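# Hang the picture frame level on the board's screw

## Task

Get the picture frame hanging from the screw with no support from the robot, level, resting on the screw's shaft (not its head) at the frame's balance point, while the loose display board is still upright on its own when you are done.

## Robot and tools

Robot and frame. There are two arms, left_arm and right_arm, each ending in a two-finger gripper. All positions use a single scene frame. The origin sits at table-top height, halfway between the two arms' nominal bases. +x points out over the table, +z points up, and left_arm is on the +y side. Arm names do not match left or right in the images. The true bases are offset from nominal; a BASES line, if present, gives their calibrated spots. Reported hand poses can be wrong by a few centimetres, more at long reach. In a gripper's own axes the fingers point along +z and close along y. end_effector_position is the point between the finger pads, roughly 5 mm short of the tips.

The pose row. Every arm command uses rows of 16 plain numbers, always for both arms even if only one moves. The first 8 are for left_arm and the last 8 for right_arm, each as x, y, z, qw, qx, qy, qz, opening. x, y, z is an absolute hand position in metres in the scene frame. qw..qz is an absolute orientation quaternion, w first. Opening runs from -1 (closed) to +1 (fully open, 0.070 m). A full close takes about 1 s. To hold an arm still, repeat its last reported whole pose and its desired opening in every row. To keep an orientation, resend the same quaternion you chose rather than the drifted reported one.

execute_actions(actions, cameras). actions holds at most one item. An empty list only returns the current state, with pictures. {"rows": [...], "steps": n} plays 1 to 15 rows, one per control step of 1/30 s, with n at most 15 (default 15). If there are fewer rows than steps, the last row repeats. An action needs at least 5 steps. Its result is taken 5 steps before it ends, and those steps run afterwards. A target more than 0.6 m from that arm's last reported position, along any of its gripper axes, gets the call refused, and nothing is sent. {"steps": n} with no rows is a wait of up to 300 steps, counted from the last result, so your reply time counts toward it. cameras lists camera names; ["all"] gives every camera and [] gives none.

move(target, speed, blend, blocking, cameras). target is one 16-number row or a list of up to 15 rows of absolute poses, with no 0.6 m limit. Each hand follows a straight line, turning the short way round. The lines end together, take at least 0.5 s, and are cut off at 10 s. speed is the top hand speed in m/s (0.002 to 2.2, default 0.25), with turning capped at twice that in rad/s. Give one value, or one per target. blend, in metres, rounds the corners at intermediate targets. The default 0 stops at each target. blocking=false returns about 0.5 s after the start while motion continues. Openings in the first target are sent at once. Openings in later targets are sent on arrival, and all arms pause while the fingers move. The result adds a "move:" line with the outcome: done (within 3 mm and 2 degrees), off_target, moving, held, or fault. limits=paced means a pose was clipped; limits=held means steps were withheld. Neither done nor off_target tells you about contact. Moves do not avoid obstacles or the other arm. Hands lag and stray more at speed and when an arm is nearly straight.

The result may carry the next task.

Cameras: cam_head_left, cam_head_right, cam_left_wrist, cam_right_wrist, each 896x504. Calibration lines give K, distortion and T_world_to_cam. Wrist views follow the arm's joint readings and may lag while it moves.

Controller behaviour. Each step, the commanded orientation is clipped to within 32 degrees of the measured one, then solved by damped inverse kinematics, putting position first. Keep the hand away from its own arm's base and the waist axis, because the shoulder posture can flip. Elbows never fully straighten. A clearance check holds back commands that bring the arms too close, except finger to finger. It does not always prevent contact. Hand target in a result is the pose currently being driven toward.

Gripping. grip_measured uses the same scale as opening. To grip firmly, command about 0.05 below the reading at first contact; a smaller margin grips more gently. Parts thinner than about 2 mm get less force. Pads give about 20 N each, and a fast close can press harder.

Result lines. Joint positions list the joints from base to gripper; the last value is the finger opening in metres. Joint torques are total drive outputs, including the arm's own weight, and are noisy and offset; positive means toward larger joint values. MOTOR HOT appears at 65 °C. At 80 °C an OVER-TEMPERATURE FAULT makes that arm go limp for 30 to 60 s or more. Holding loads, stretching out, or pushing at unreachable poses heats the motors. A TORQUE FAULT stops an arm for 10 s when contact torque hits a limit: 21.6 N m for waist, shoulder and elbow, and 7.52 N m for the wrist joints, whose motors give only about 4 N m.

Avoid dropping or flinging the frame, slamming into things, pressing hard, collisions between the arms, any arm stop, and knocking the board over. Anything ending up off the table fails the task. Loose objects may get brief random nudges. Faster contact and targets set deeper past a surface both press harder, so approach the screw slowly and release the frame only when it is still.

Each tool is called after "Request:" as name(argument=value, ...), one argument or row to a line, values as JSON.

## Session

Request:
execute_actions(
  actions=[],
  cameras=["all"],
)

Scene clock: 0.00 s of 4500.00 s.
left_arm: end_effector_position=(+0.3510, +0.5999, +0.2155) grip_measured=+0.59 end_effector_quat_wxyz=(+0.247, -0.380, +0.744, +0.491) | right_arm: end_effector_position=(+0.3748, -0.3621, +0.2306) grip_measured=+0.98 end_effector_quat_wxyz=(+0.266, -0.127, +0.954, +0.046)
Joint positions: left_arm=[0.435 2.012 -1.399 1.391 1.016 -1.325 0.056] | right_arm=[-0.326 1.505 -1.187 0.405 0.93 -0.792 0.069]
Joint torques (N m): no reading
Motor temperatures (°C): left_arm=[31 31 32 33 36 30] | right_arm=[30 30 33 35 39 32]
Hand target: left_arm +0.3510, +0.5999, +0.2155; +0.247, -0.380, +0.744, +0.491 | right_arm +0.3748, -0.3621, +0.2306; +0.266, -0.127, +0.954, +0.046

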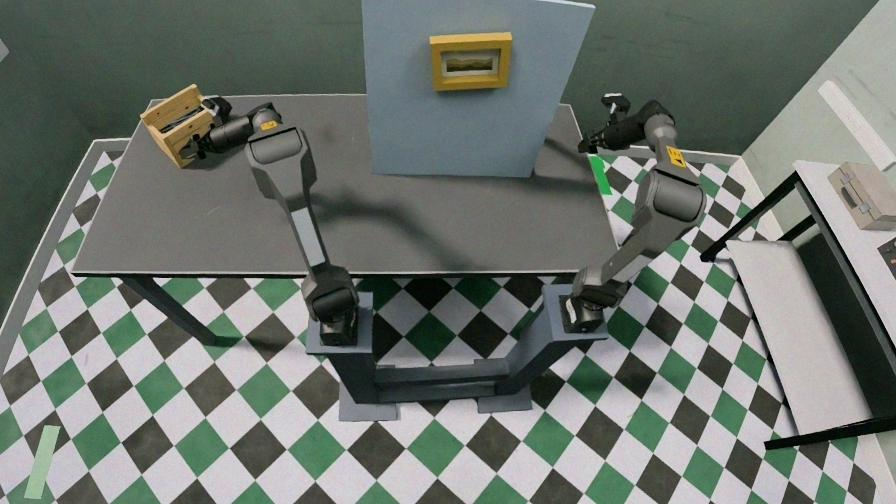

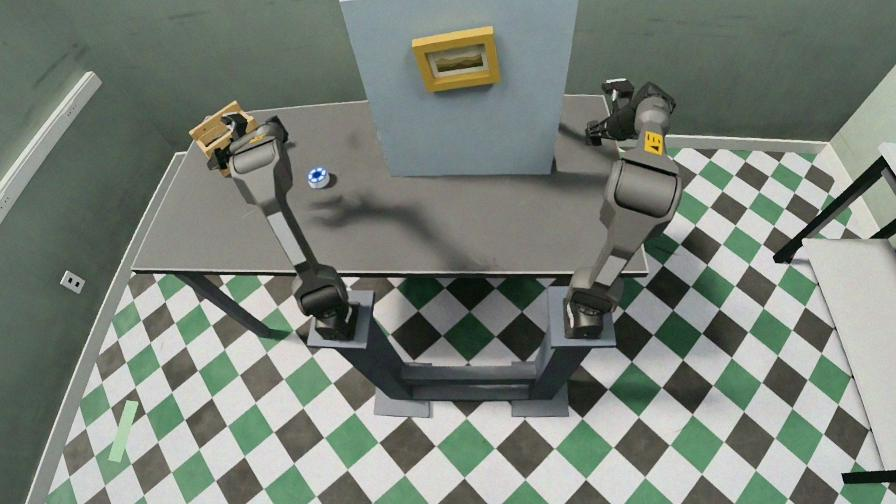

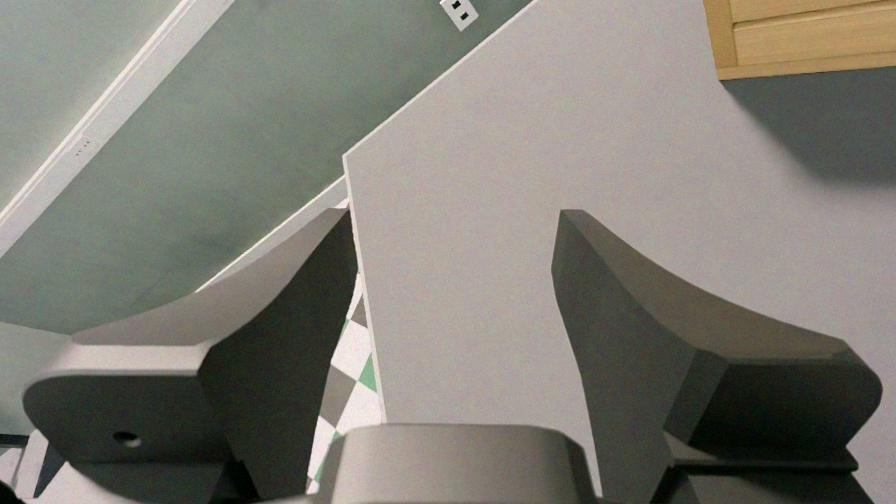

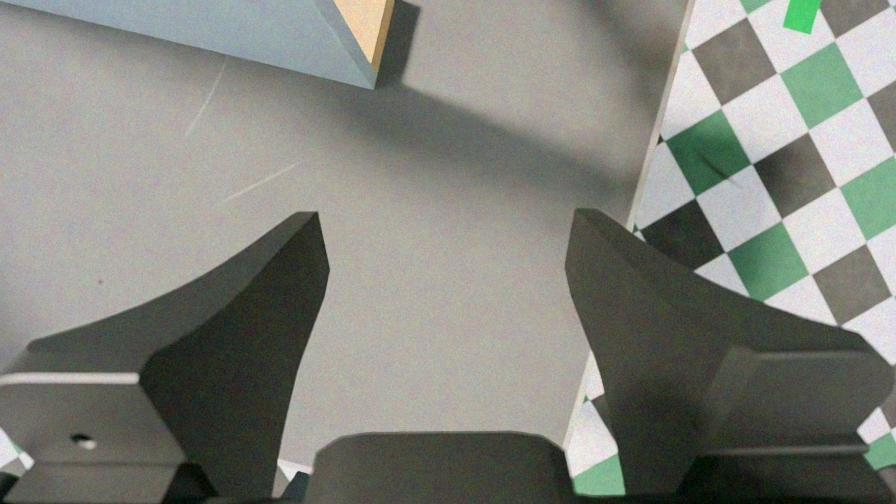

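Request:
zoom_image(
  camera="cam_head_left",
  region=[350, 0, 610, 190],
)

Request:
zoom_image(
  camera="cam_head_right",
  region=[330, 0, 590, 190],
)

Request:
zoom_image(
  camera="cam_head_left",
  region=[420, 20, 520, 100],
)

Scaled by 1.938 from the camera's 896x504 image, which has a finer 1280x720 frame.

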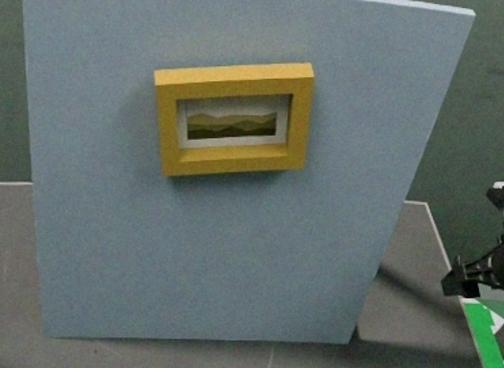

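Scaled by 1.938 from the camera's 896x504 image, which has a finer 1280x720 frame.

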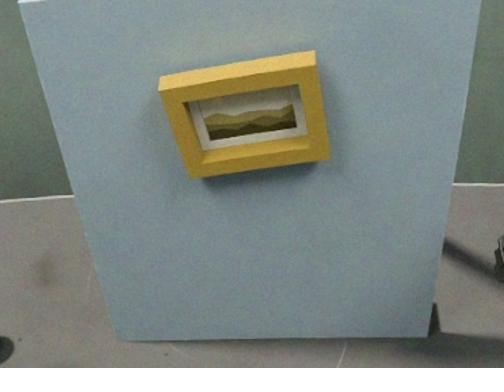

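Scaled by 5.040 from the camera's 896x504 image, which has a finer 1280x720 frame.

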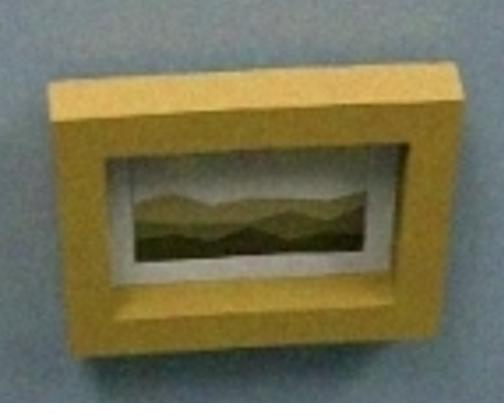

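Request:
move(
  target=[0.3510, 0.5999, 0.2155, 0.247, -0.380, 0.744, 0.491, 0.59, 0.40, -0.06, 0.60, 0.266, -0.127, 0.954, 0.046, 0.98],
)

Scene clock: 13.10 s of 4500.00 s.
left_arm: end_effector_position=(+0.3508, +0.6000, +0.2155) grip_measured=+0.59 end_effector_quat_wxyz=(+0.247, -0.380, +0.744, +0.491) | right_arm: end_effector_position=(+0.4000, -0.0603, +0.5994) grip_measured=+0.98 end_effector_quat_wxyz=(+0.597, -0.124, +0.772, +0.177)
Joint positions: left_arm=[0.435 2.013 -1.399 1.391 1.018 -1.325 0.056] | right_arm=[0.685 1.88 -2.77 -0.223 1.216 0.257 0.069]
Joint torques (N m): left_arm=[-0.81 -7.77 -3.14 0.53 0.51 -0.09] | right_arm=[0.61 -6.8 -2.3 -0.29 -0.28 0.21]
Motor temperatures (°C): left_arm=[31 32 33 33 36 30] | right_arm=[30 30 34 35 39 32]
Hand target: left_arm +0.3510, +0.5999, +0.2155; +0.247, -0.380, +0.744, +0.491 | right_arm +0.3998, -0.0602, +0.5994; +0.597, -0.124, +0.772, +0.178
Off the commanded pose: left_arm 0.000 m, 0 deg | right_arm 0.001 m, 46 deg; orientation clipped.
joint sent to its limit (right arm) — joint 5 (wrist pitch), upper limit.
Kept back: nothing.
move: off_target (right_arm); limits=paced
camera_calibration:
cam_left_wrist: T_world_to_cam=[[0.800807, -0.211152, -0.560466, -0.0299635], [-0.482053, -0.782585, -0.393935, 0.724233], [-0.355432, 0.585641, -0.728487, 0.0519632], [0, 0, 0, 1]] pos_world=[0.391583, 0.530015, 0.306362]
cam_right_wrist: T_world_to_cam=[[0.383819, -0.909209, -0.161312, -0.110979], [-0.753407, -0.207336, -0.62401, 0.656545], [0.53391, 0.36104, -0.764585, 0.384818], [0, 0, 0, 1]] pos_world=[0.331783, -0.103713, 0.686015]

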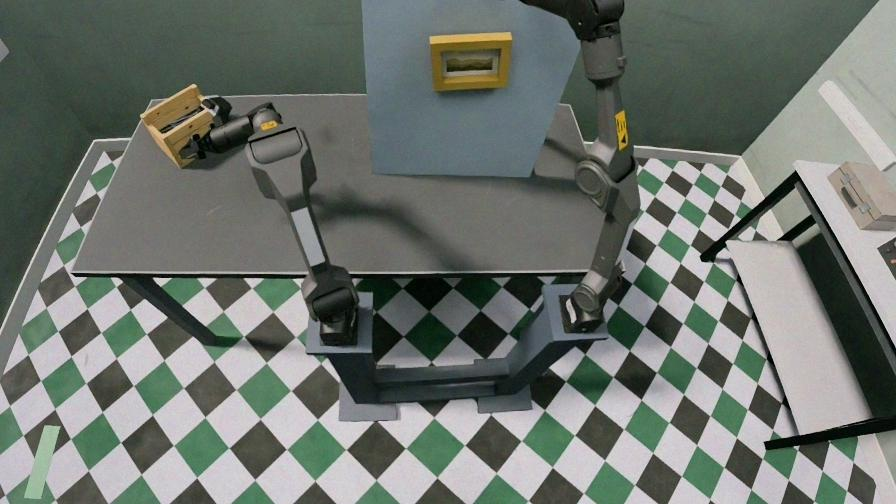

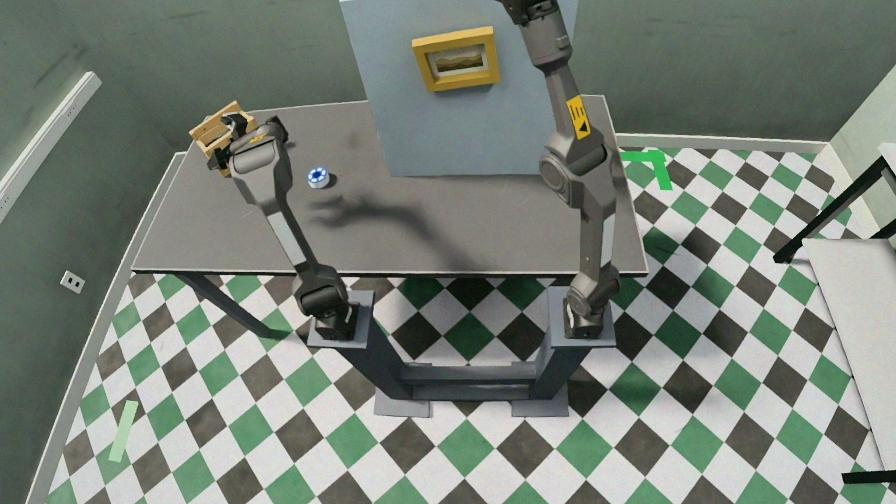

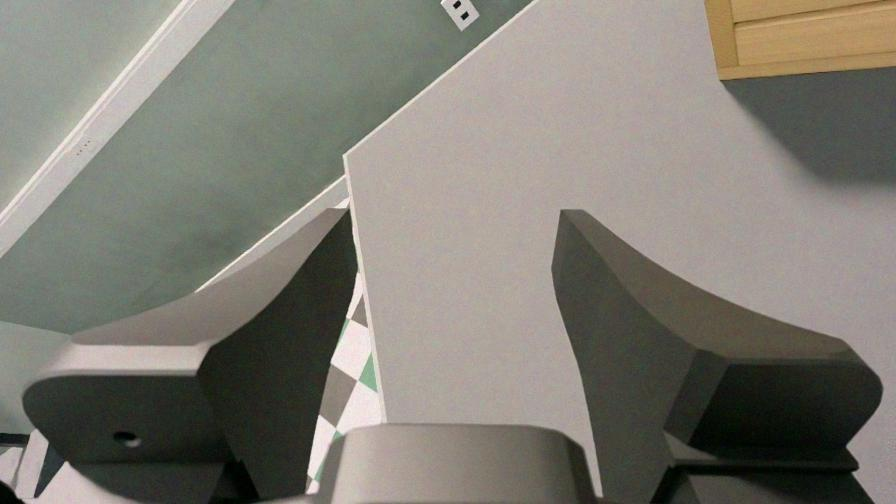

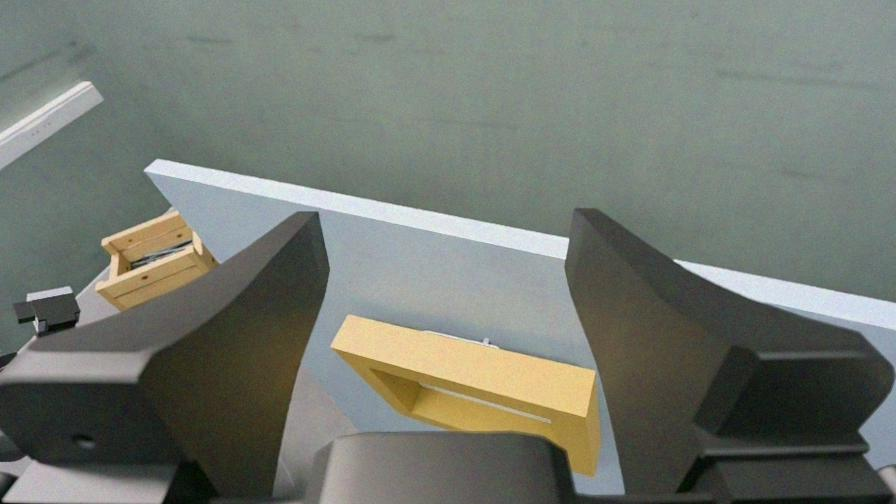

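Request:
zoom_image(
  camera="cam_right_wrist",
  region=[320, 290, 620, 460],
)

Request:
zoom_image(
  camera="cam_right_wrist",
  region=[410, 310, 530, 380],
)

Scaled by 1.680 from the camera's 896x504 image, which has a finer 1280x720 frame.

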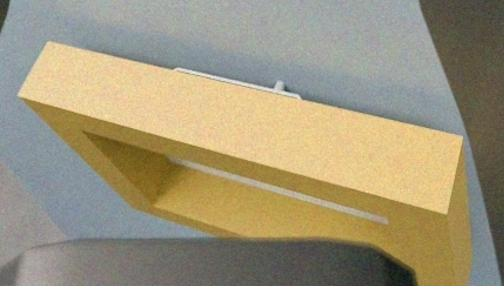

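Scaled by 4.200 from the camera's 896x504 image, which has a finer 1280x720 frame.

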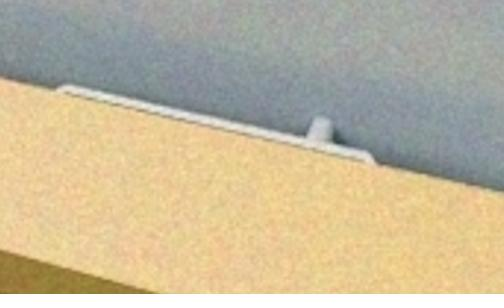

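Request:
move(
  target=[
    [0.3510, 0.5999, 0.2155, 0.247, -0.380, 0.744, 0.491, 0.59, 0.37, -0.20, 0.55, 0.329, 0.254, 0.717, 0.558, 0.98],
    [0.3510, 0.5999, 0.2155, 0.247, -0.380, 0.744, 0.491, 0.59, 0.40, -0.20, 0.42, 0.329, 0.254, 0.717, 0.558, 0.98],
  ],
  blend=0.03,
  cameras=["cam_right_wrist", "cam_head_right"],
)

Scene clock: 17.90 s of 4500.00 s.
left_arm: end_effector_position=(+0.3508, +0.6000, +0.2155) grip_measured=+0.59 end_effector_quat_wxyz=(+0.247, -0.380, +0.744, +0.491) | right_arm: end_effector_position=(+0.3999, -0.1997, +0.4205) grip_measured=+0.98 end_effector_quat_wxyz=(+0.330, +0.254, +0.717, +0.559)
Joint positions: left_arm=[0.435 2.013 -1.399 1.391 1.018 -1.325 0.056] | right_arm=[-0.14 1.334 -1.161 1.435 0.857 -0.17 0.069]
Joint torques (N m): left_arm=[-0.56 -7.84 -3.2 0.54 0.46 -0.1] | right_arm=[-0.46 -3.67 -4.23 0.67 0.07 0.19]
Motor temperatures (°C): left_arm=[31 32 33 33 36 30] | right_arm=[30 31 34 35 39 32]
Hand target: left_arm +0.3510, +0.5999, +0.2155; +0.247, -0.380, +0.744, +0.491 | right_arm +0.4000, -0.2000, +0.4200; +0.329, +0.254, +0.718, +0.558
Off the commanded pose: left_arm 0.000 m, 0 deg | right_arm 0.001 m, 0 deg.
Kept back: nothing.
move: done
camera_calibration:
cam_right_wrist: T_world_to_cam=[[-0.0282316, -0.224494, -0.974066, 0.376734], [-0.979209, 0.202039, -0.0181833, 0.433257], [0.200881, 0.953301, -0.22553, 0.323274], [0, 0, 0, 1]] pos_world=[0.369945, -0.311137, 0.44775]
Images, in order (width x height): cam_head_right 896x504, cam_right_wrist 896x504.

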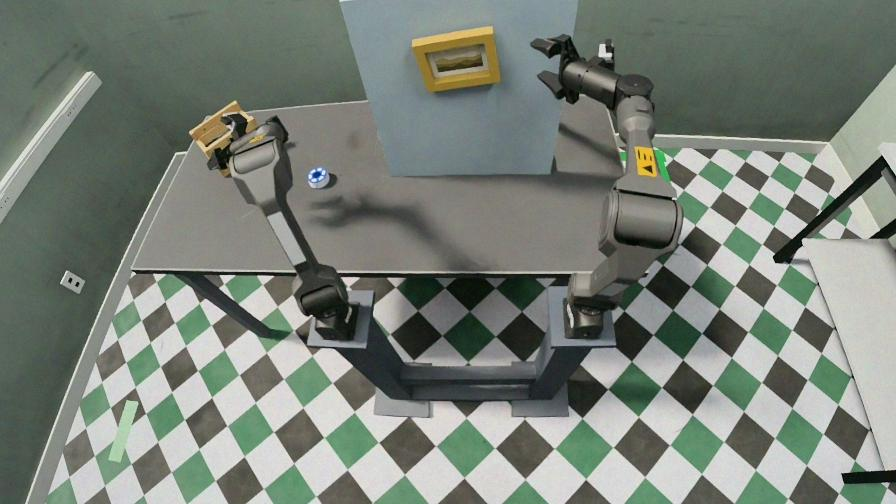

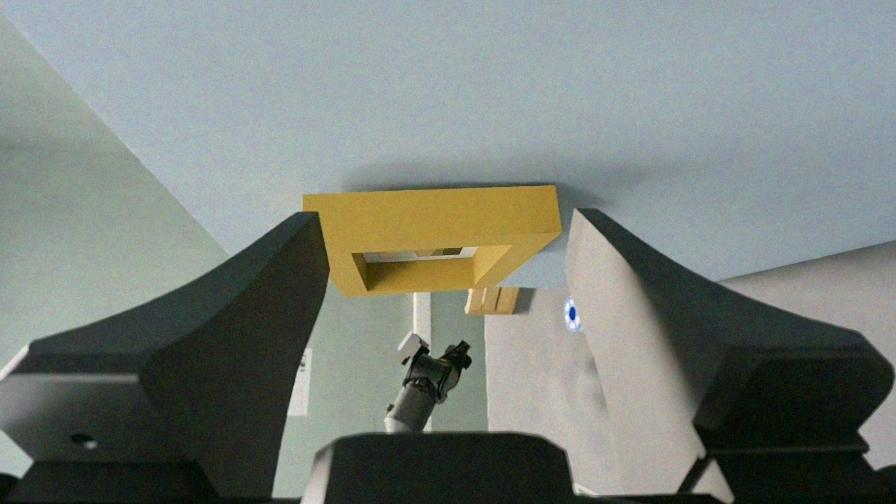

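Request:
move(
  target=[0.3510, 0.5999, 0.2155, 0.247, -0.380, 0.744, 0.491, 0.59, 0.435, -0.20, 0.43, 0.229, 0.229, 0.669, 0.669, 0.98],
  speed=0.1,
  cameras=["cam_right_wrist"],
)

Request:
zoom_image(
  camera="cam_right_wrist",
  region=[300, 150, 600, 320],
)

Scene clock: 20.17 s of 4500.00 s.
left_arm: end_effector_position=(+0.3508, +0.6000, +0.2155) grip_measured=+0.59 end_effector_quat_wxyz=(+0.247, -0.380, +0.744, +0.491) | right_arm: end_effector_position=(+0.4352, -0.1997, +0.4299) grip_measured=+0.98 end_effector_quat_wxyz=(+0.229, +0.229, +0.669, +0.669)
Joint positions: left_arm=[0.435 2.013 -1.399 1.391 1.018 -1.325 0.056] | right_arm=[-0.218 1.596 -1.329 1.65 1.162 -0.196 0.069]
Joint torques (N m): left_arm=[-0.58 -7.84 -2.97 0.59 0.4 -0.07] | right_arm=[-0.18 -6.8 -4.06 0.86 0.01 0.13]
Motor temperatures (°C): left_arm=[31 32 33 33 36 30] | right_arm=[30 31 34 35 39 32]
Hand target: left_arm +0.3510, +0.5999, +0.2155; +0.247, -0.380, +0.744, +0.491 | right_arm +0.4350, -0.2000, +0.4300; +0.229, +0.229, +0.669, +0.669
Off the commanded pose: left_arm 0.000 m, 0 deg | right_arm 0.000 m, 0 deg.
Kept back: nothing.
move: done
camera_calibration:
cam_right_wrist: T_world_to_cam=[[-0.0365234, 0.0165671, -0.999195, 0.449445], [-0.999331, 0.00144921, 0.0365524, 0.413189], [0.00205361, 0.999862, 0.0165031, 0.310095], [0, 0, 0, 1]] pos_world=[0.428691, -0.318097, 0.428863]
Images, in order (width x height): cam_right_wrist 896x504.

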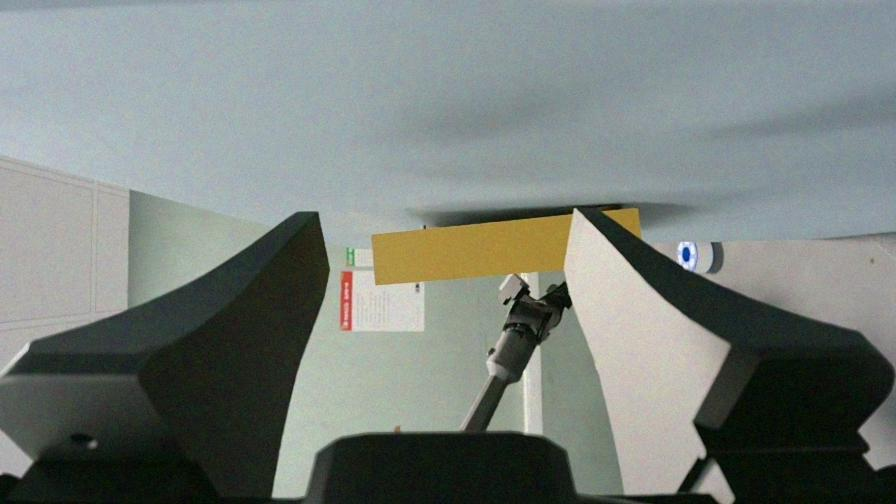

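Scaled by 1.680 from the camera's 896x504 image, which has a finer 1280x720 frame.

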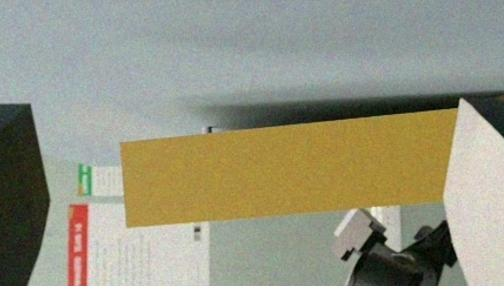

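Request:
move(
  target=[
    [0.3510, 0.5999, 0.2155, 0.247, -0.380, 0.744, 0.491, 0.59, 0.40, -0.19, 0.49, 0.29, 0.143, 0.846, 0.423, 0.98],
    [0.3510, 0.5999, 0.2155, 0.247, -0.380, 0.744, 0.491, 0.59, 0.436, -0.156, 0.515, 0.29, 0.143, 0.846, 0.423, 0.98],
  ],
  speed=0.15,
  cameras=["cam_right_wrist"],
)

Request:
zoom_image(
  camera="cam_right_wrist",
  region=[300, 150, 600, 320],
)

Scene clock: 25.93 s of 4500.00 s.
left_arm: end_effector_position=(+0.3508, +0.6000, +0.2155) grip_measured=+0.59 end_effector_quat_wxyz=(+0.247, -0.380, +0.744, +0.491) | right_arm: end_effector_position=(+0.4361, -0.1558, +0.5147) grip_measured=+0.98 end_effector_quat_wxyz=(+0.326, +0.152, +0.824, +0.438)
Joint positions: left_arm=[0.435 2.013 -1.399 1.391 1.018 -1.325 0.056] | right_arm=[0.061 1.721 -2.231 0.691 1.216 0.5 0.069]
Joint torques (N m): left_arm=[-0.45 -7.89 -2.95 0.67 0.34 -0.04] | right_arm=[-0.51 -6.87 -3.04 0.57 -0.24 -0.18]
Motor temperatures (°C): left_arm=[31 33 33 33 36 30] | right_arm=[30 31 34 35 39 32]
Hand target: left_arm +0.3510, +0.5999, +0.2155; +0.247, -0.380, +0.744, +0.491 | right_arm +0.4359, -0.1559, +0.5146; +0.326, +0.152, +0.824, +0.438
Off the commanded pose: left_arm 0.000 m, 0 deg | right_arm 0.000 m, 5 deg.
joint sent to its limit (right arm) — joint 5 (wrist pitch), upper limit.
Kept back: nothing.
move: off_target (right_arm)
camera_calibration:
cam_right_wrist: T_world_to_cam=[[0.000175793, -0.554274, -0.832334, 0.342591], [-0.996879, 0.0656124, -0.0439036, 0.461226], [0.0789461, 0.829744, -0.552532, 0.497554], [0, 0, 0, 1]] pos_world=[0.420447, -0.253215, 0.580314]
Images, in order (width x height): cam_right_wrist 896x504.

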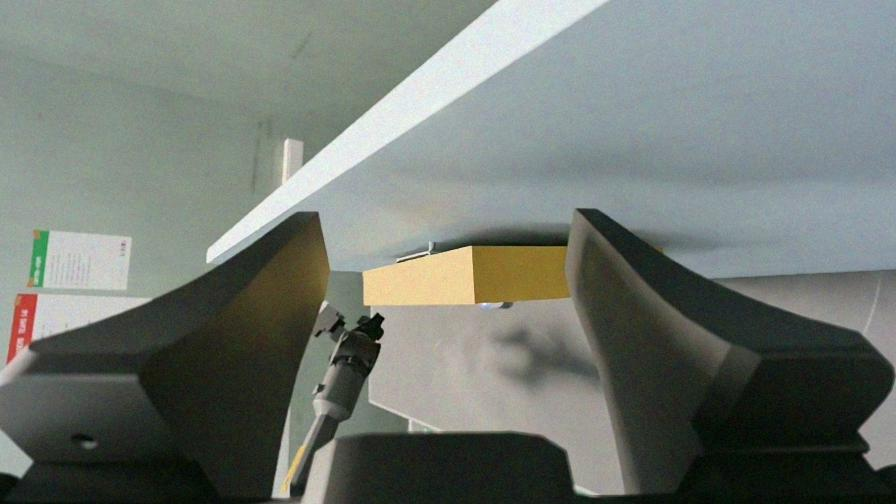

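Scaled by 1.680 from the camera's 896x504 image, which has a finer 1280x720 frame.

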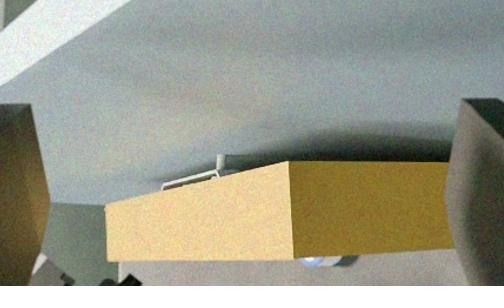

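Request:
zoom_image(
  camera="cam_right_wrist",
  region=[380, 225, 480, 285],
)

Scaled by 5.040 from the camera's 896x504 image, which has a finer 1280x720 frame.

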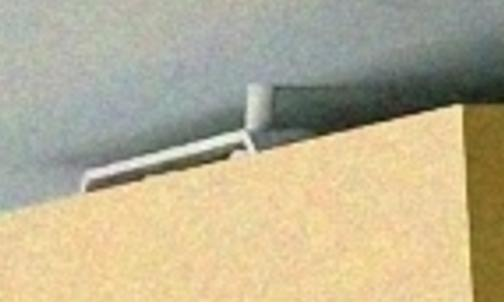

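Request:
move(
  target=[
    [0.3510, 0.5999, 0.2155, 0.247, -0.380, 0.744, 0.491, 0.59, 0.36, -0.15, 0.51, 0.326, 0.152, 0.824, 0.438, 0.98],
    [0.3510, 0.5999, 0.2155, 0.247, -0.380, 0.744, 0.491, 0.59, 0.335, -0.035, 0.446, 0.550, 0.450, 0.513, 0.482, 0.98],
  ],
  speed=0.25,
  blend=0.03,
)

Scene clock: 33.03 s of 4500.00 s.
left_arm: end_effector_position=(+0.3508, +0.6000, +0.2155) grip_measured=+0.59 end_effector_quat_wxyz=(+0.247, -0.380, +0.744, +0.491) | right_arm: end_effector_position=(+0.3354, -0.0353, +0.4461) grip_measured=+0.98 end_effector_quat_wxyz=(+0.382, +0.330, +0.745, +0.436)
Joint positions: left_arm=[0.435 2.013 -1.399 1.391 1.018 -1.325 0.056] | right_arm=[0.959 1.368 -1.446 -0.778 0.703 2.092 0.069]
Joint torques (N m): left_arm=[-0.34 -7.81 -2.95 0.74 0.23 0.02] | right_arm=[0.38 -3.5 -4.56 -0.73 -0.51 0.03]
Motor temperatures (°C): left_arm=[31 33 33 33 36 30] | right_arm=[30 31 34 35 39 32]
Hand target: left_arm +0.3510, +0.5999, +0.2155; +0.247, -0.380, +0.744, +0.491 | right_arm +0.3352, -0.0352, +0.4463; +0.382, +0.330, +0.745, +0.436
Off the commanded pose: left_arm 0.000 m, 0 deg | right_arm 0.001 m, 36 deg; orientation clipped.
joint sent to its limit (right arm) — joint 6 (wrist roll), upper limit.
Kept back: nothing.
move: off_target (right_arm); limits=paced
camera_calibration:
cam_left_wrist: T_world_to_cam=[[0.800807, -0.211152, -0.560466, -0.0299635], [-0.482053, -0.782585, -0.393935, 0.724233], [-0.355432, 0.585641, -0.728487, 0.0519632], [0, 0, 0, 1]] pos_world=[0.391583, 0.530015, 0.306362]
cam_right_wrist: T_world_to_cam=[[-0.186287, -0.373662, -0.908666, 0.455288], [-0.905057, 0.425156, 0.0107142, 0.307489], [0.382321, 0.82439, -0.417386, 0.205479], [0, 0, 0, 1]] pos_world=[0.28455, -0.130002, 0.496174]

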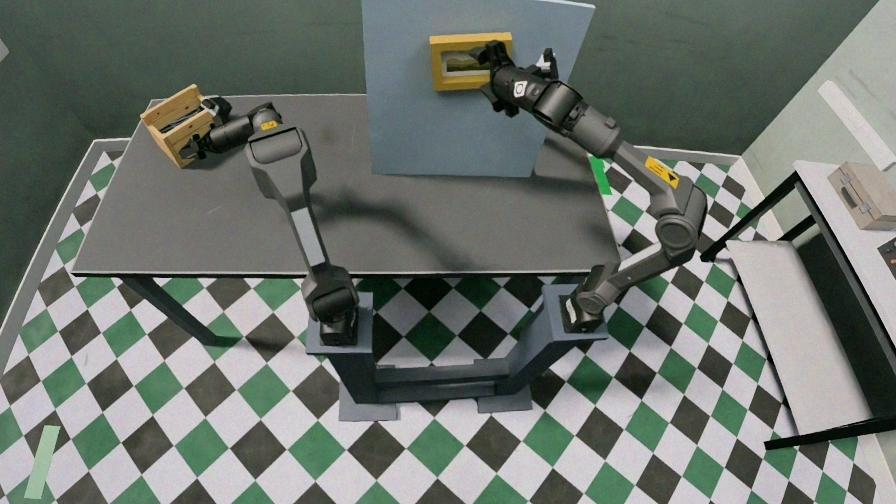

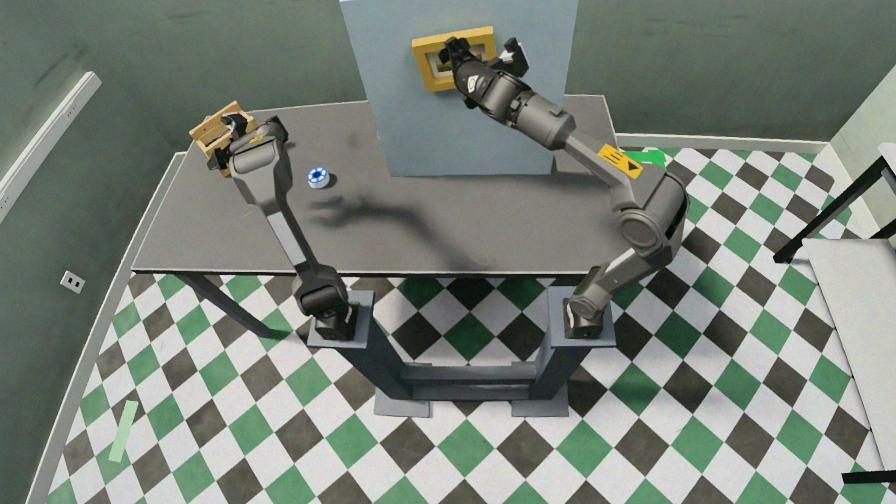

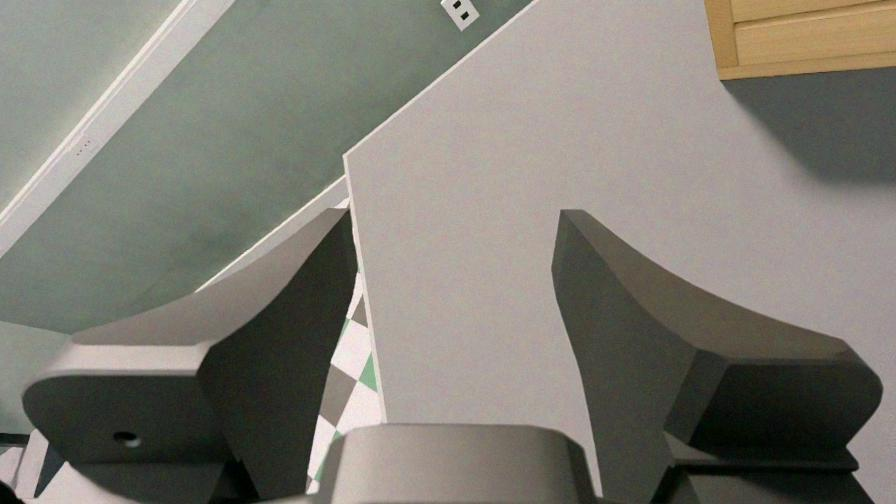

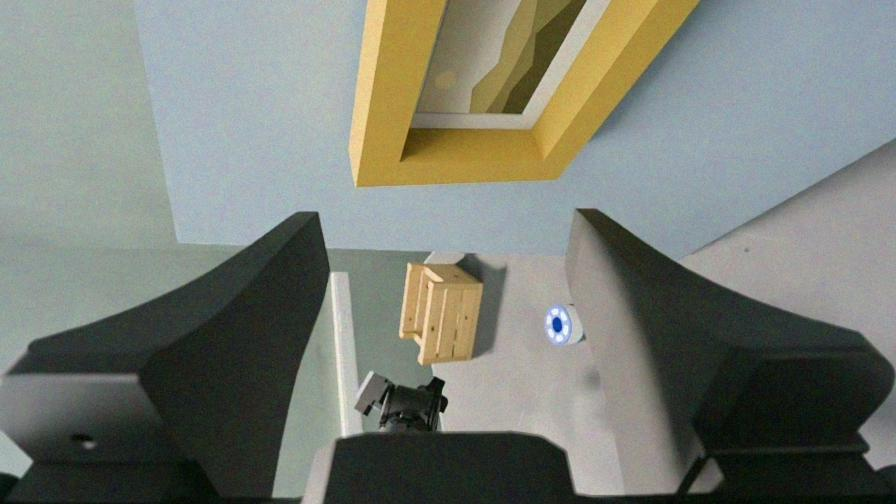

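Request:
move(
  target=[
    [0.3510, 0.5999, 0.2155, 0.247, -0.380, 0.744, 0.491, 0.59, 0.34, -0.16, 0.50, 0.326, 0.152, 0.824, 0.438, 0.98],
    [0.3510, 0.5999, 0.2155, 0.247, -0.380, 0.744, 0.491, 0.59, 0.37, -0.20, 0.43, 0.229, 0.229, 0.669, 0.669, 0.98],
  ],
  speed=0.3,
  cameras=[],
)

Request:
move(
  target=[0.3510, 0.5999, 0.2155, 0.247, -0.380, 0.744, 0.491, 0.59, 0.335, -0.035, 0.446, 0.550, 0.450, 0.513, 0.482, 0.98],
  speed=0.25,
  cameras=["cam_right_wrist","cam_head_right"],
)

Scene clock: 35.93 s of 4500.00 s.
left_arm: end_effector_position=(+0.3508, +0.6000, +0.2155) grip_measured=+0.59 end_effector_quat_wxyz=(+0.247, -0.380, +0.744, +0.491) | right_arm: end_effector_position=(+0.3701, -0.1999, +0.4295) grip_measured=+0.98 end_effector_quat_wxyz=(+0.231, +0.232, +0.669, +0.667)
Joint positions: left_arm=[0.435 2.013 -1.399 1.391 1.018 -1.325 0.056] | right_arm=[-0.283 1.369 -1.091 1.64 1.216 -0.202 0.069]
Joint torques (N m): left_arm=[-0.23 -7.86 -2.73 0.73 0.21 0.01] | right_arm=[0.72 -4.35 -4.58 0.9 0.12 0.16]
Motor temperatures (°C): left_arm=[31 33 33 33 36 30] | right_arm=[30 31 34 35 39 32]
Hand target: left_arm +0.3510, +0.5999, +0.2155; +0.247, -0.380, +0.744, +0.491 | right_arm +0.3701, -0.1997, +0.4300; +0.231, +0.232, +0.669, +0.668
Off the commanded pose: left_arm 0.000 m, 0 deg | right_arm 0.000 m, 0 deg.
joint sent to its limit (right arm) — joint 5 (wrist pitch), upper limit.
Kept back: nothing.
move: done
No camera images: "cameras" was empty.

Scene clock: 38.27 s of 4500.00 s.
left_arm: end_effector_position=(+0.3508, +0.6000, +0.2155) grip_measured=+0.59 end_effector_quat_wxyz=(+0.247, -0.380, +0.744, +0.491) | right_arm: end_effector_position=(+0.3350, -0.0345, +0.4459) grip_measured=+0.98 end_effector_quat_wxyz=(+0.548, +0.449, +0.514, +0.483)
Joint positions: left_arm=[0.435 2.013 -1.399 1.391 1.018 -1.325 0.056] | right_arm=[1.232 1.564 -1.297 1.432 -1.225 0.086 0.069]
Joint torques (N m): left_arm=[-0.39 -7.83 -2.64 0.77 0.17 -0.01] | right_arm=[-0.44 -6.44 -3.41 -1.28 -0.08 -0.06]
Motor temperatures (°C): left_arm=[31 33 33 33 36 30] | right_arm=[30 31 34 35 39 32]
Hand target: left_arm +0.3510, +0.5999, +0.2155; +0.247, -0.380, +0.744, +0.491 | right_arm +0.3351, -0.0350, +0.4460; +0.549, +0.449, +0.514, +0.483
Off the commanded pose: left_arm 0.000 m, 0 deg | right_arm 0.001 m, 0 deg.
joint sent to its limit (right arm) — joint 5 (wrist pitch), lower limit.
Kept back: nothing.
move: done
camera_calibration:
cam_right_wrist: T_world_to_cam=[[0.0577511, -0.0921635, -0.994068, 0.421319], [-0.607409, 0.786979, -0.108251, 0.272689], [0.792288, 0.610057, -0.0105319, -0.121362], [0, 0, 0, 1]] pos_world=[0.237456, -0.101733, 0.44706]
Images, in order (width x height): cam_head_right 896x504, cam_right_wrist 896x504.

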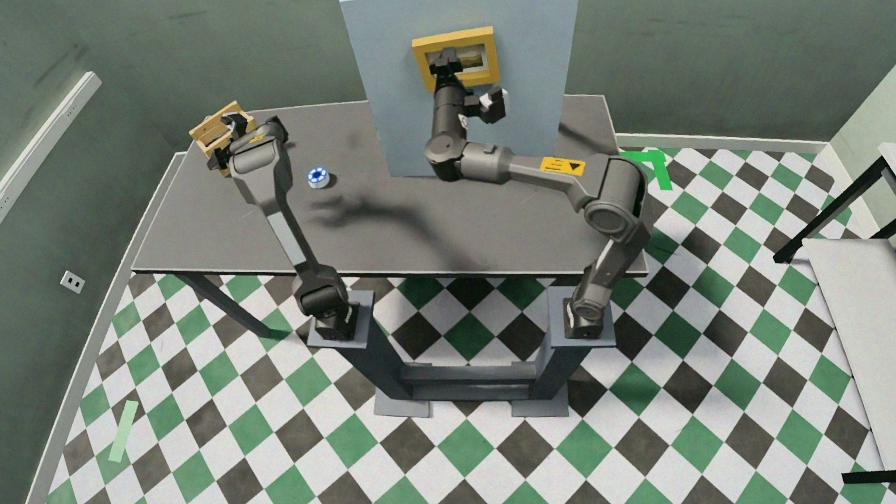

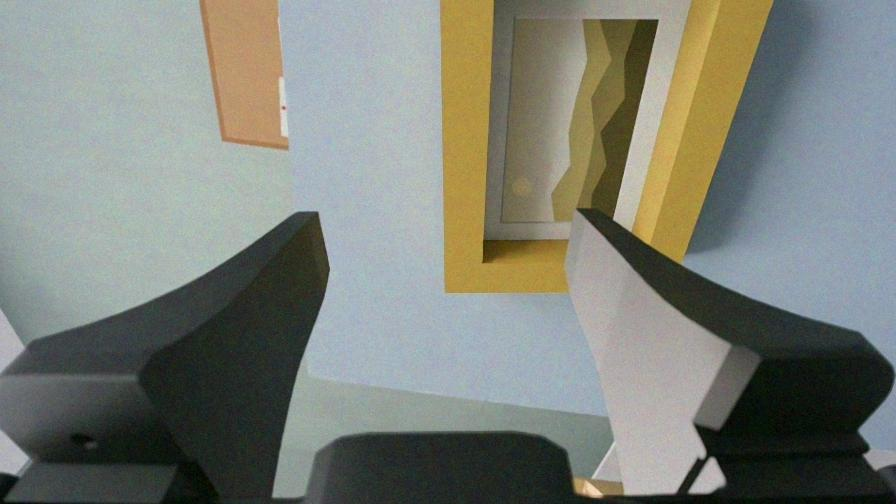

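Request:
move(
  target=[0.3510, 0.5999, 0.2155, 0.247, -0.380, 0.744, 0.491, 0.59, 0.395, -0.035, 0.444, 0.550, 0.450, 0.513, 0.482, 0.45],
  speed=0.15,
  cameras=["cam_right_wrist","cam_head_right"],
)

Scene clock: 39.97 s of 4500.00 s.
left_arm: end_effector_position=(+0.3508, +0.6000, +0.2155) grip_measured=+0.59 end_effector_quat_wxyz=(+0.247, -0.380, +0.744, +0.491) | right_arm: end_effector_position=(+0.3953, -0.0345, +0.4438) grip_measured=+0.45 end_effector_quat_wxyz=(+0.550, +0.450, +0.513, +0.482)
Joint positions: left_arm=[0.435 2.013 -1.399 1.391 1.018 -1.325 0.056] | right_arm=[1.053 1.66 -1.402 1.391 -1.053 0.106 0.051]
Joint torques (N m): left_arm=[-0.32 -7.88 -2.71 0.79 0.21 -0.01] | right_arm=[0.72 -7.36 -3.62 -1.03 -0.33 -0.07]
Motor temperatures (°C): left_arm=[31 33 33 33 36 30] | right_arm=[30 31 34 35 39 32]
Hand target: left_arm +0.3510, +0.5999, +0.2155; +0.247, -0.380, +0.744, +0.491 | right_arm +0.3950, -0.0350, +0.4440; +0.550, +0.450, +0.513, +0.482
Off the commanded pose: left_arm 0.000 m, 0 deg | right_arm 0.001 m, 0 deg.
Kept back: nothing.
move: done
camera_calibration:
cam_right_wrist: T_world_to_cam=[[0.0586949, -0.0923404, -0.993996, 0.41538], [-0.604214, 0.789331, -0.109006, 0.308157], [0.794657, 0.606985, -0.00946367, -0.170582], [0, 0, 0, 1]] pos_world=[0.297366, -0.101341, 0.444863]
Images, in order (width x height): cam_head_right 896x504, cam_right_wrist 896x504.

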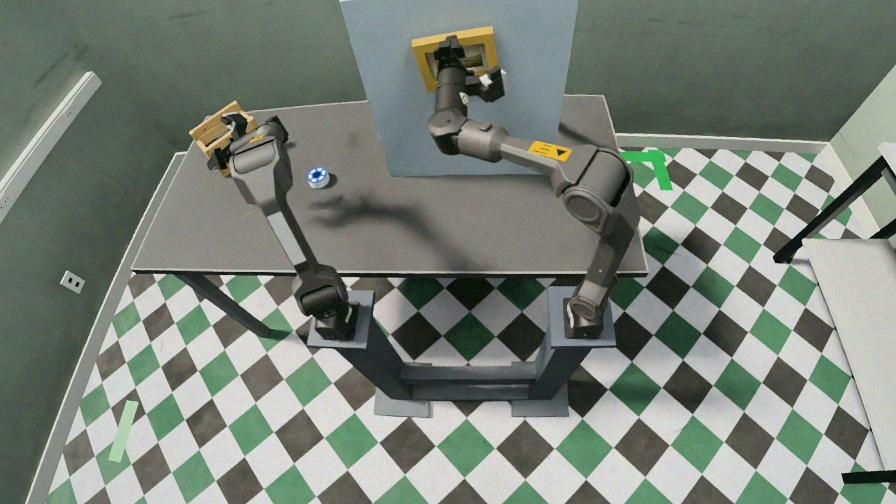

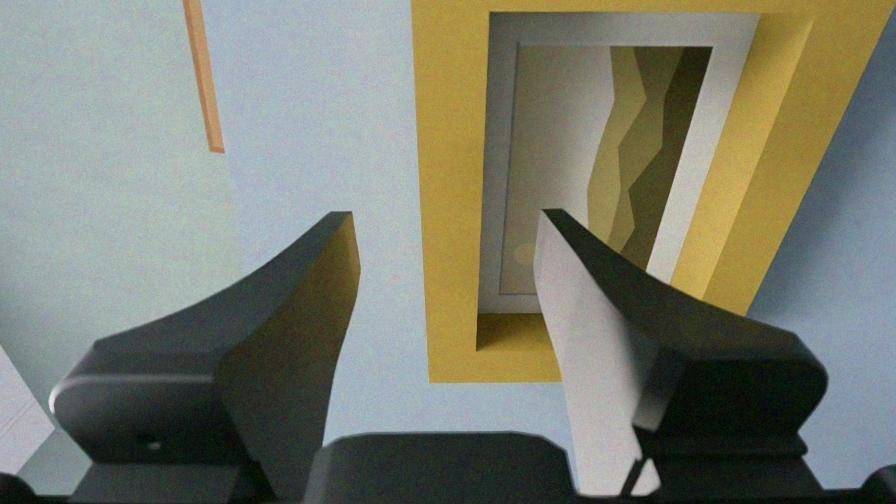

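Request:
move(
  target=[0.3510, 0.5999, 0.2155, 0.247, -0.380, 0.744, 0.491, 0.59, 0.422, -0.035, 0.444, 0.550, 0.450, 0.513, 0.482, 0.45],
  speed=0.06,
  cameras=["cam_right_wrist","cam_head_right","cam_head_left"],
)

Scene clock: 41.27 s of 4500.00 s.
left_arm: end_effector_position=(+0.3508, +0.6000, +0.2155) grip_measured=+0.59 end_effector_quat_wxyz=(+0.247, -0.380, +0.744, +0.491) | right_arm: end_effector_position=(+0.4224, -0.0351, +0.4439) grip_measured=+0.45 end_effector_quat_wxyz=(+0.550, +0.450, +0.513, +0.482)
Joint positions: left_arm=[0.435 2.013 -1.399 1.391 1.018 -1.325 0.056] | right_arm=[0.982 1.712 -1.469 1.381 -0.982 0.104 0.051]
Joint torques (N m): left_arm=[-0.38 -7.66 -2.56 0.76 0.17 0] | right_arm=[0.68 -7.09 -3.99 -1.11 -0.33 -0.2]
Motor temperatures (°C): left_arm=[31 33 33 33 36 30] | right_arm=[30 31 34 35 39 32]
Hand target: left_arm +0.3510, +0.5999, +0.2155; +0.247, -0.380, +0.744, +0.491 | right_arm +0.4220, -0.0350, +0.4440; +0.550, +0.450, +0.513, +0.482
Off the commanded pose: left_arm 0.000 m, 0 deg | right_arm 0.000 m, 0 deg.
Kept back: nothing.
move: done
camera_calibration:
cam_right_wrist: T_world_to_cam=[[0.0584993, -0.0918525, -0.994053, 0.413982], [-0.603653, 0.789829, -0.108506, 0.324585], [0.795098, 0.606411, -0.00924261, -0.192113], [0, 0, 0, 1]] pos_world=[0.324468, -0.101842, 0.444964]
Images, in order (width x height): cam_head_left 896x504, cam_head_right 896x504, cam_right_wrist 896x504.

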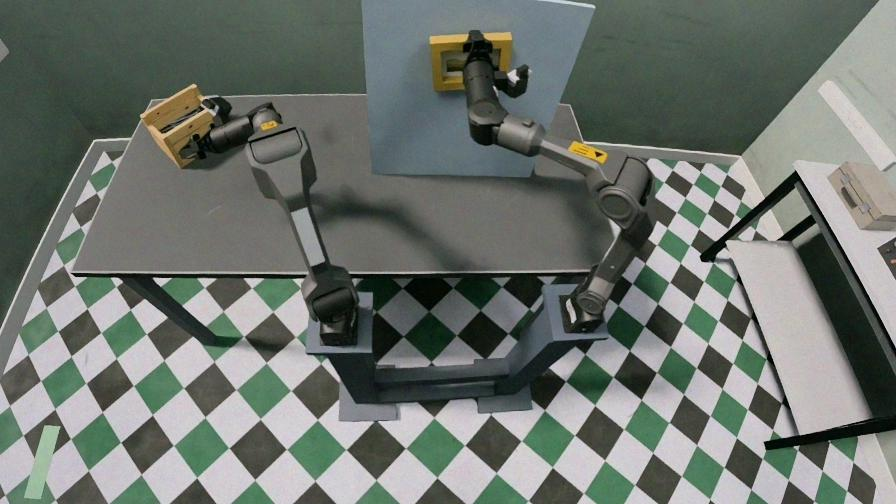

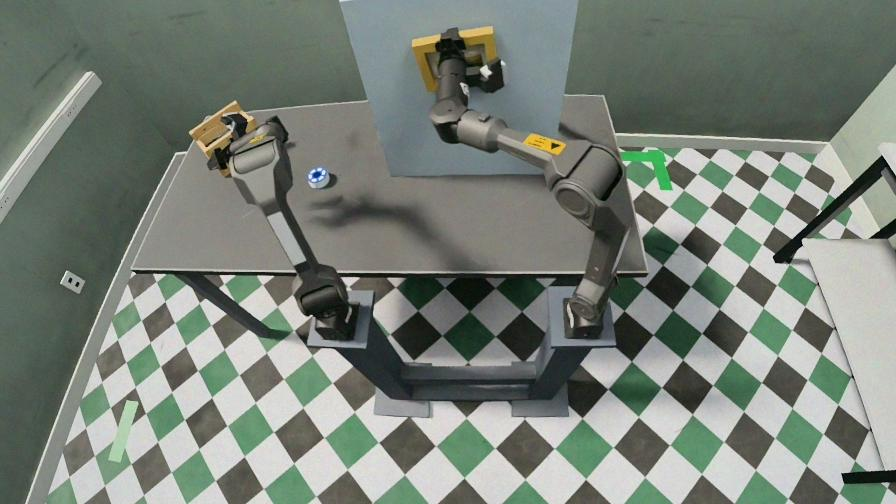

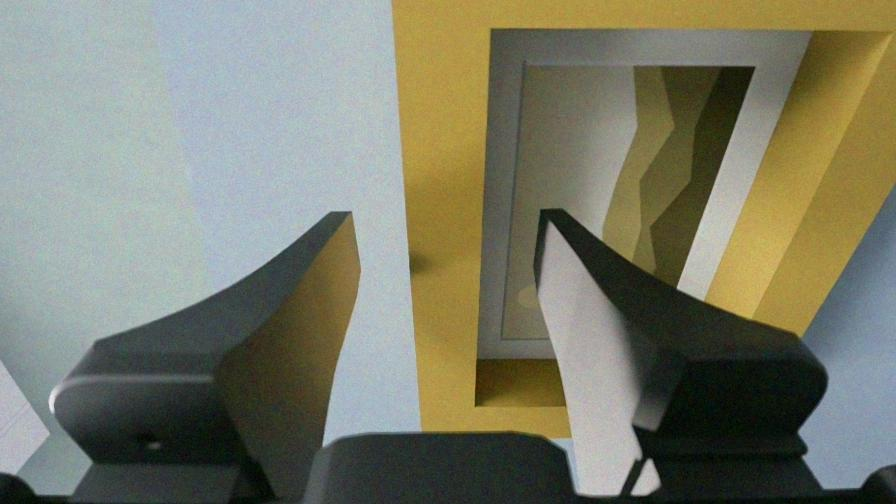

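Request:
move(
  target=[0.3510, 0.5999, 0.2155, 0.247, -0.380, 0.744, 0.491, 0.59, 0.422, -0.035, 0.4445, 0.550, 0.450, 0.513, 0.482, -0.3],
  speed=0.06,
  cameras=["cam_right_wrist"],
)

Scene clock: 42.27 s of 4500.00 s.
left_arm: end_effector_position=(+0.3508, +0.6000, +0.2155) grip_measured=+0.59 end_effector_quat_wxyz=(+0.247, -0.380, +0.744, +0.491) | right_arm: end_effector_position=(+0.4222, -0.0350, +0.4438) grip_measured=-0.30 end_effector_quat_wxyz=(+0.550, +0.450, +0.513, +0.481)
Joint positions: left_arm=[0.435 2.013 -1.399 1.391 1.018 -1.325 0.056] | right_arm=[0.983 1.712 -1.469 1.382 -0.983 0.102 0.025]
Joint torques (N m): left_arm=[-0.41 -7.95 -2.73 0.77 0.19 -0.01] | right_arm=[0.69 -7.86 -4.71 -0.96 -0.16 -0.22]
Motor temperatures (°C): left_arm=[31 33 33 33 36 30] | right_arm=[30 31 34 35 39 32]
Hand target: left_arm +0.3510, +0.5999, +0.2155; +0.247, -0.380, +0.744, +0.491 | right_arm +0.4220, -0.0350, +0.4445; +0.550, +0.450, +0.513, +0.482
Off the commanded pose: left_arm 0.000 m, 0 deg | right_arm 0.001 m, 0 deg.
Kept back: nothing.
move: done
camera_calibration:
cam_right_wrist: T_world_to_cam=[[0.0579581, -0.0932102, -0.993958, 0.414003], [-0.6035, 0.789842, -0.109259, 0.324594], [0.795254, 0.606186, -0.0104746, -0.1916], [0, 0, 0, 1]] pos_world=[0.324268, -0.101643, 0.44496]
Images, in order (width x height): cam_right_wrist 896x504.

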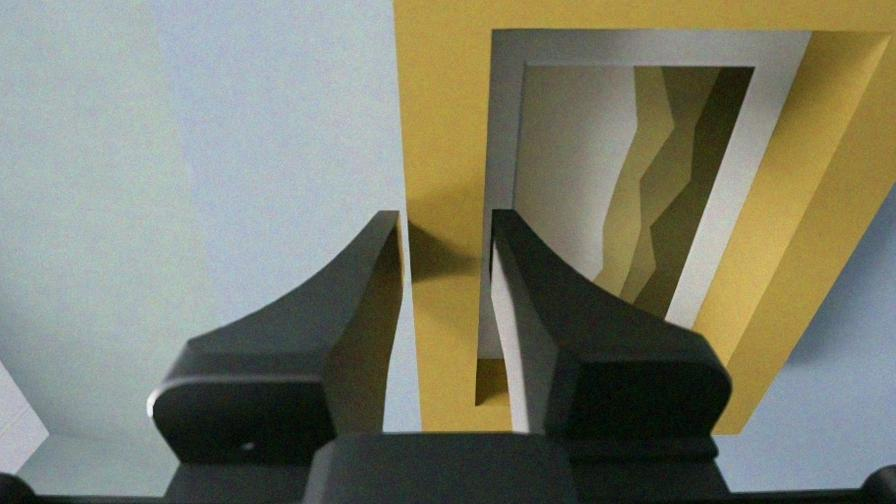

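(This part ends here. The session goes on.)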